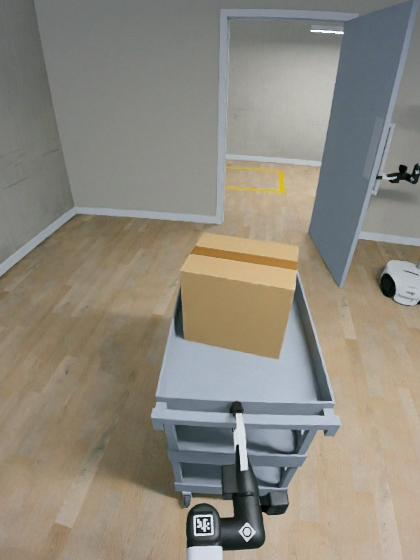

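Request:
{"name": "move", "arguments": {
  "r2": {"base":{"translate_m":0.25,"strafe_m":0.022},"pace":"slow","contact_limits":{"translate_m":0.45}},
  "blocking": false,
  "cameras": []
}}

Request:
{"name": "wait", "arguments": {
  "seconds": 6,
  "cameras": []
}}

Scene clock: 2051.70 s.
move: r2 moving
r1: as last shown
r1.base_tilt: forward=-1.5 right=+1.3
r1.lidar_m: 0.42 0.53 1.59 2.41 2.18 1.31 1.13 1.11 1.07 0.91 0.94 0.68
r1.motor_effort: lift_m=+24(24) arm_m=-5(5) wheel_0=+13(14) wheel_1=-2(3) wheel_2=+16(16)
r1.servo_current: wrist_yaw_rad=104(117) wrist_pitch_rad=39(52) wrist_roll_rad=65(65) gripper_m=65(72)
r1.contact_limits: translate_m 0.45
r1.wrist_depth_mm: - - 250 238 236 228 222 / - - 251 240 236 227 222 / - - 252 240 236 229 223 / - - 255 174 236 229 223 / 1464 - 254 167 238 229 225 / - - 183 171 236 230 225 / 1366 157 254 165 153 228 225
r2.base_odometry: x=-1.149 y=-0.413 heading=-2.649
r2.turned_by_wheels: -0.001
r2.turned_by_imu: +0.000
r2.base_tilt: forward=-0.7 right=+0.1
r2.lidar_m: 0.46 2.76 2.32 2.29 2.66 2.54 2.55 2.89 2.45 2.41 2.49 0.48
r2.base_status: translate_m moving; strafe_m moving
r2.joint_positions: lift_m=+0.687 arm_m=+0.060 wrist_yaw_rad=-0.004 wrist_pitch_rad=+0.007 wrist_roll_rad=+1.569 gripper_m=-0.029
r2.joint_status: not commanded
r2.measured_speeds: translate_m=+0.048 strafe_m=+0.005 rotate_rad=+0.001 lift_m=+0.000 arm_m=+0.000 wrist_yaw_rad=+0.000 wrist_pitch_rad=+0.000 wrist_roll_rad=+0.000
r2.motor_effort: lift_m=+21(22) arm_m=+4(4) wheel_0=+3(7) wheel_1=+6(8) wheel_2=-15(15)
r2.servo_current: wrist_yaw_rad=46(65) wrist_pitch_rad=46(52) wrist_roll_rad=52(59) gripper_m=78(91)
r2.contact_limits: translate_m 0.45
r2.hand_pose: x=+0.5189 y=-0.0886 z=+0.8629 quat_wxyz=(+0.708, +0.707, +0.001, -0.004) (m; r2's base frame)
r2.wrist_depth_mm: - - - 157 214 1618 - / - - - 159 217 750 - / - 427 421 162 221 820 - / - 445 442 164 225 820 - / - 477 466 168 229 - - / - - 187 170 178 - - / - - - - 236 1537 488
pictures: none
No camera images: "cameras" was empty.

Scene clock: 2055.00 s.
earlier move: r2 done
r1.base_odometry: x=-1.719 y=-1.381 heading=+1.628
r1.turned_by_wheels: +0.000
r1.turned_by_imu: +0.000
r1.base_tilt: forward=-1.6 right=+1.2
r1.lidar_m: 0.44 0.51 1.47 4.82 2.18 1.30 1.12 1.12 1.06 0.94 0.94 0.67
r1.base_status: not commanded
r1.joint_positions: lift_m=+0.780 arm_m=+0.060 wrist_yaw_rad=+0.516 wrist_pitch_rad=+0.002 wrist_roll_rad=+0.000 gripper_m=-0.029
r1.joint_status: not commanded
r1.measured_speeds: all 0
r1.motor_effort: lift_m=+24(24) arm_m=-5(5) wheel_0=+14(14) wheel_1=-3(3) wheel_2=+16(16)
r1.servo_current: wrist_yaw_rad=104(117) wrist_pitch_rad=39(52) wrist_roll_rad=52(72) gripper_m=65(72)
r1.contact_limits: translate_m 0.45
r1.hand_pose: x=+0.5250 y=+0.0663 z=+0.9572 quat_wxyz=(+0.967, +0.000, +0.001, +0.255) (m; r1's base frame)
r1.wrist_depth_mm: - - 251 239 235 226 221 / - - 252 239 235 228 223 / - - 253 239 235 229 223 / 1308 - 253 174 236 229 224 / 1308 - 254 167 238 229 224 / - - 183 172 236 229 224 / 1160 142 255 166 153 229 224
r2.base_odometry: x=-1.348 y=-0.543 heading=-2.649
r2.turned_by_wheels: +0.000
r2.turned_by_imu: +0.000
r2.base_tilt: forward=-0.7 right=+0.1
r2.lidar_m: 0.46 2.67 2.24 2.25 2.58 2.76 2.77 2.97 2.52 2.51 2.29 0.47
r2.base_status: done
r2.joint_positions: lift_m=+0.687 arm_m=+0.060 wrist_yaw_rad=-0.005 wrist_pitch_rad=+0.007 wrist_roll_rad=+1.569 gripper_m=-0.029
r2.joint_status: not commanded
r2.measured_speeds: all 0
r2.motor_effort: lift_m=+21(22) arm_m=+4(4) wheel_0=+0(7) wheel_1=+5(8) wheel_2=-9(16)
r2.servo_current: wrist_yaw_rad=52(65) wrist_pitch_rad=46(59) wrist_roll_rad=52(59) gripper_m=91(91)
r2.contact_limits: translate_m 0.45
r2.hand_pose: x=+0.5189 y=-0.0888 z=+0.8629 quat_wxyz=(+0.708, +0.707, +0.001, -0.004) (m; r2's base frame)
r2.wrist_depth_mm: - - - 148 204 741 - / - 410 402 151 209 - - / - 421 418 155 215 820 - / - 455 445 160 221 820 - / - - 477 166 229 - - / - - 185 169 178 544 - / - - - - 243 1661 477
wait: 3.30 of 6 s (r2 has come to rest)
pictures: none
No camera images: "cameras" was empty.


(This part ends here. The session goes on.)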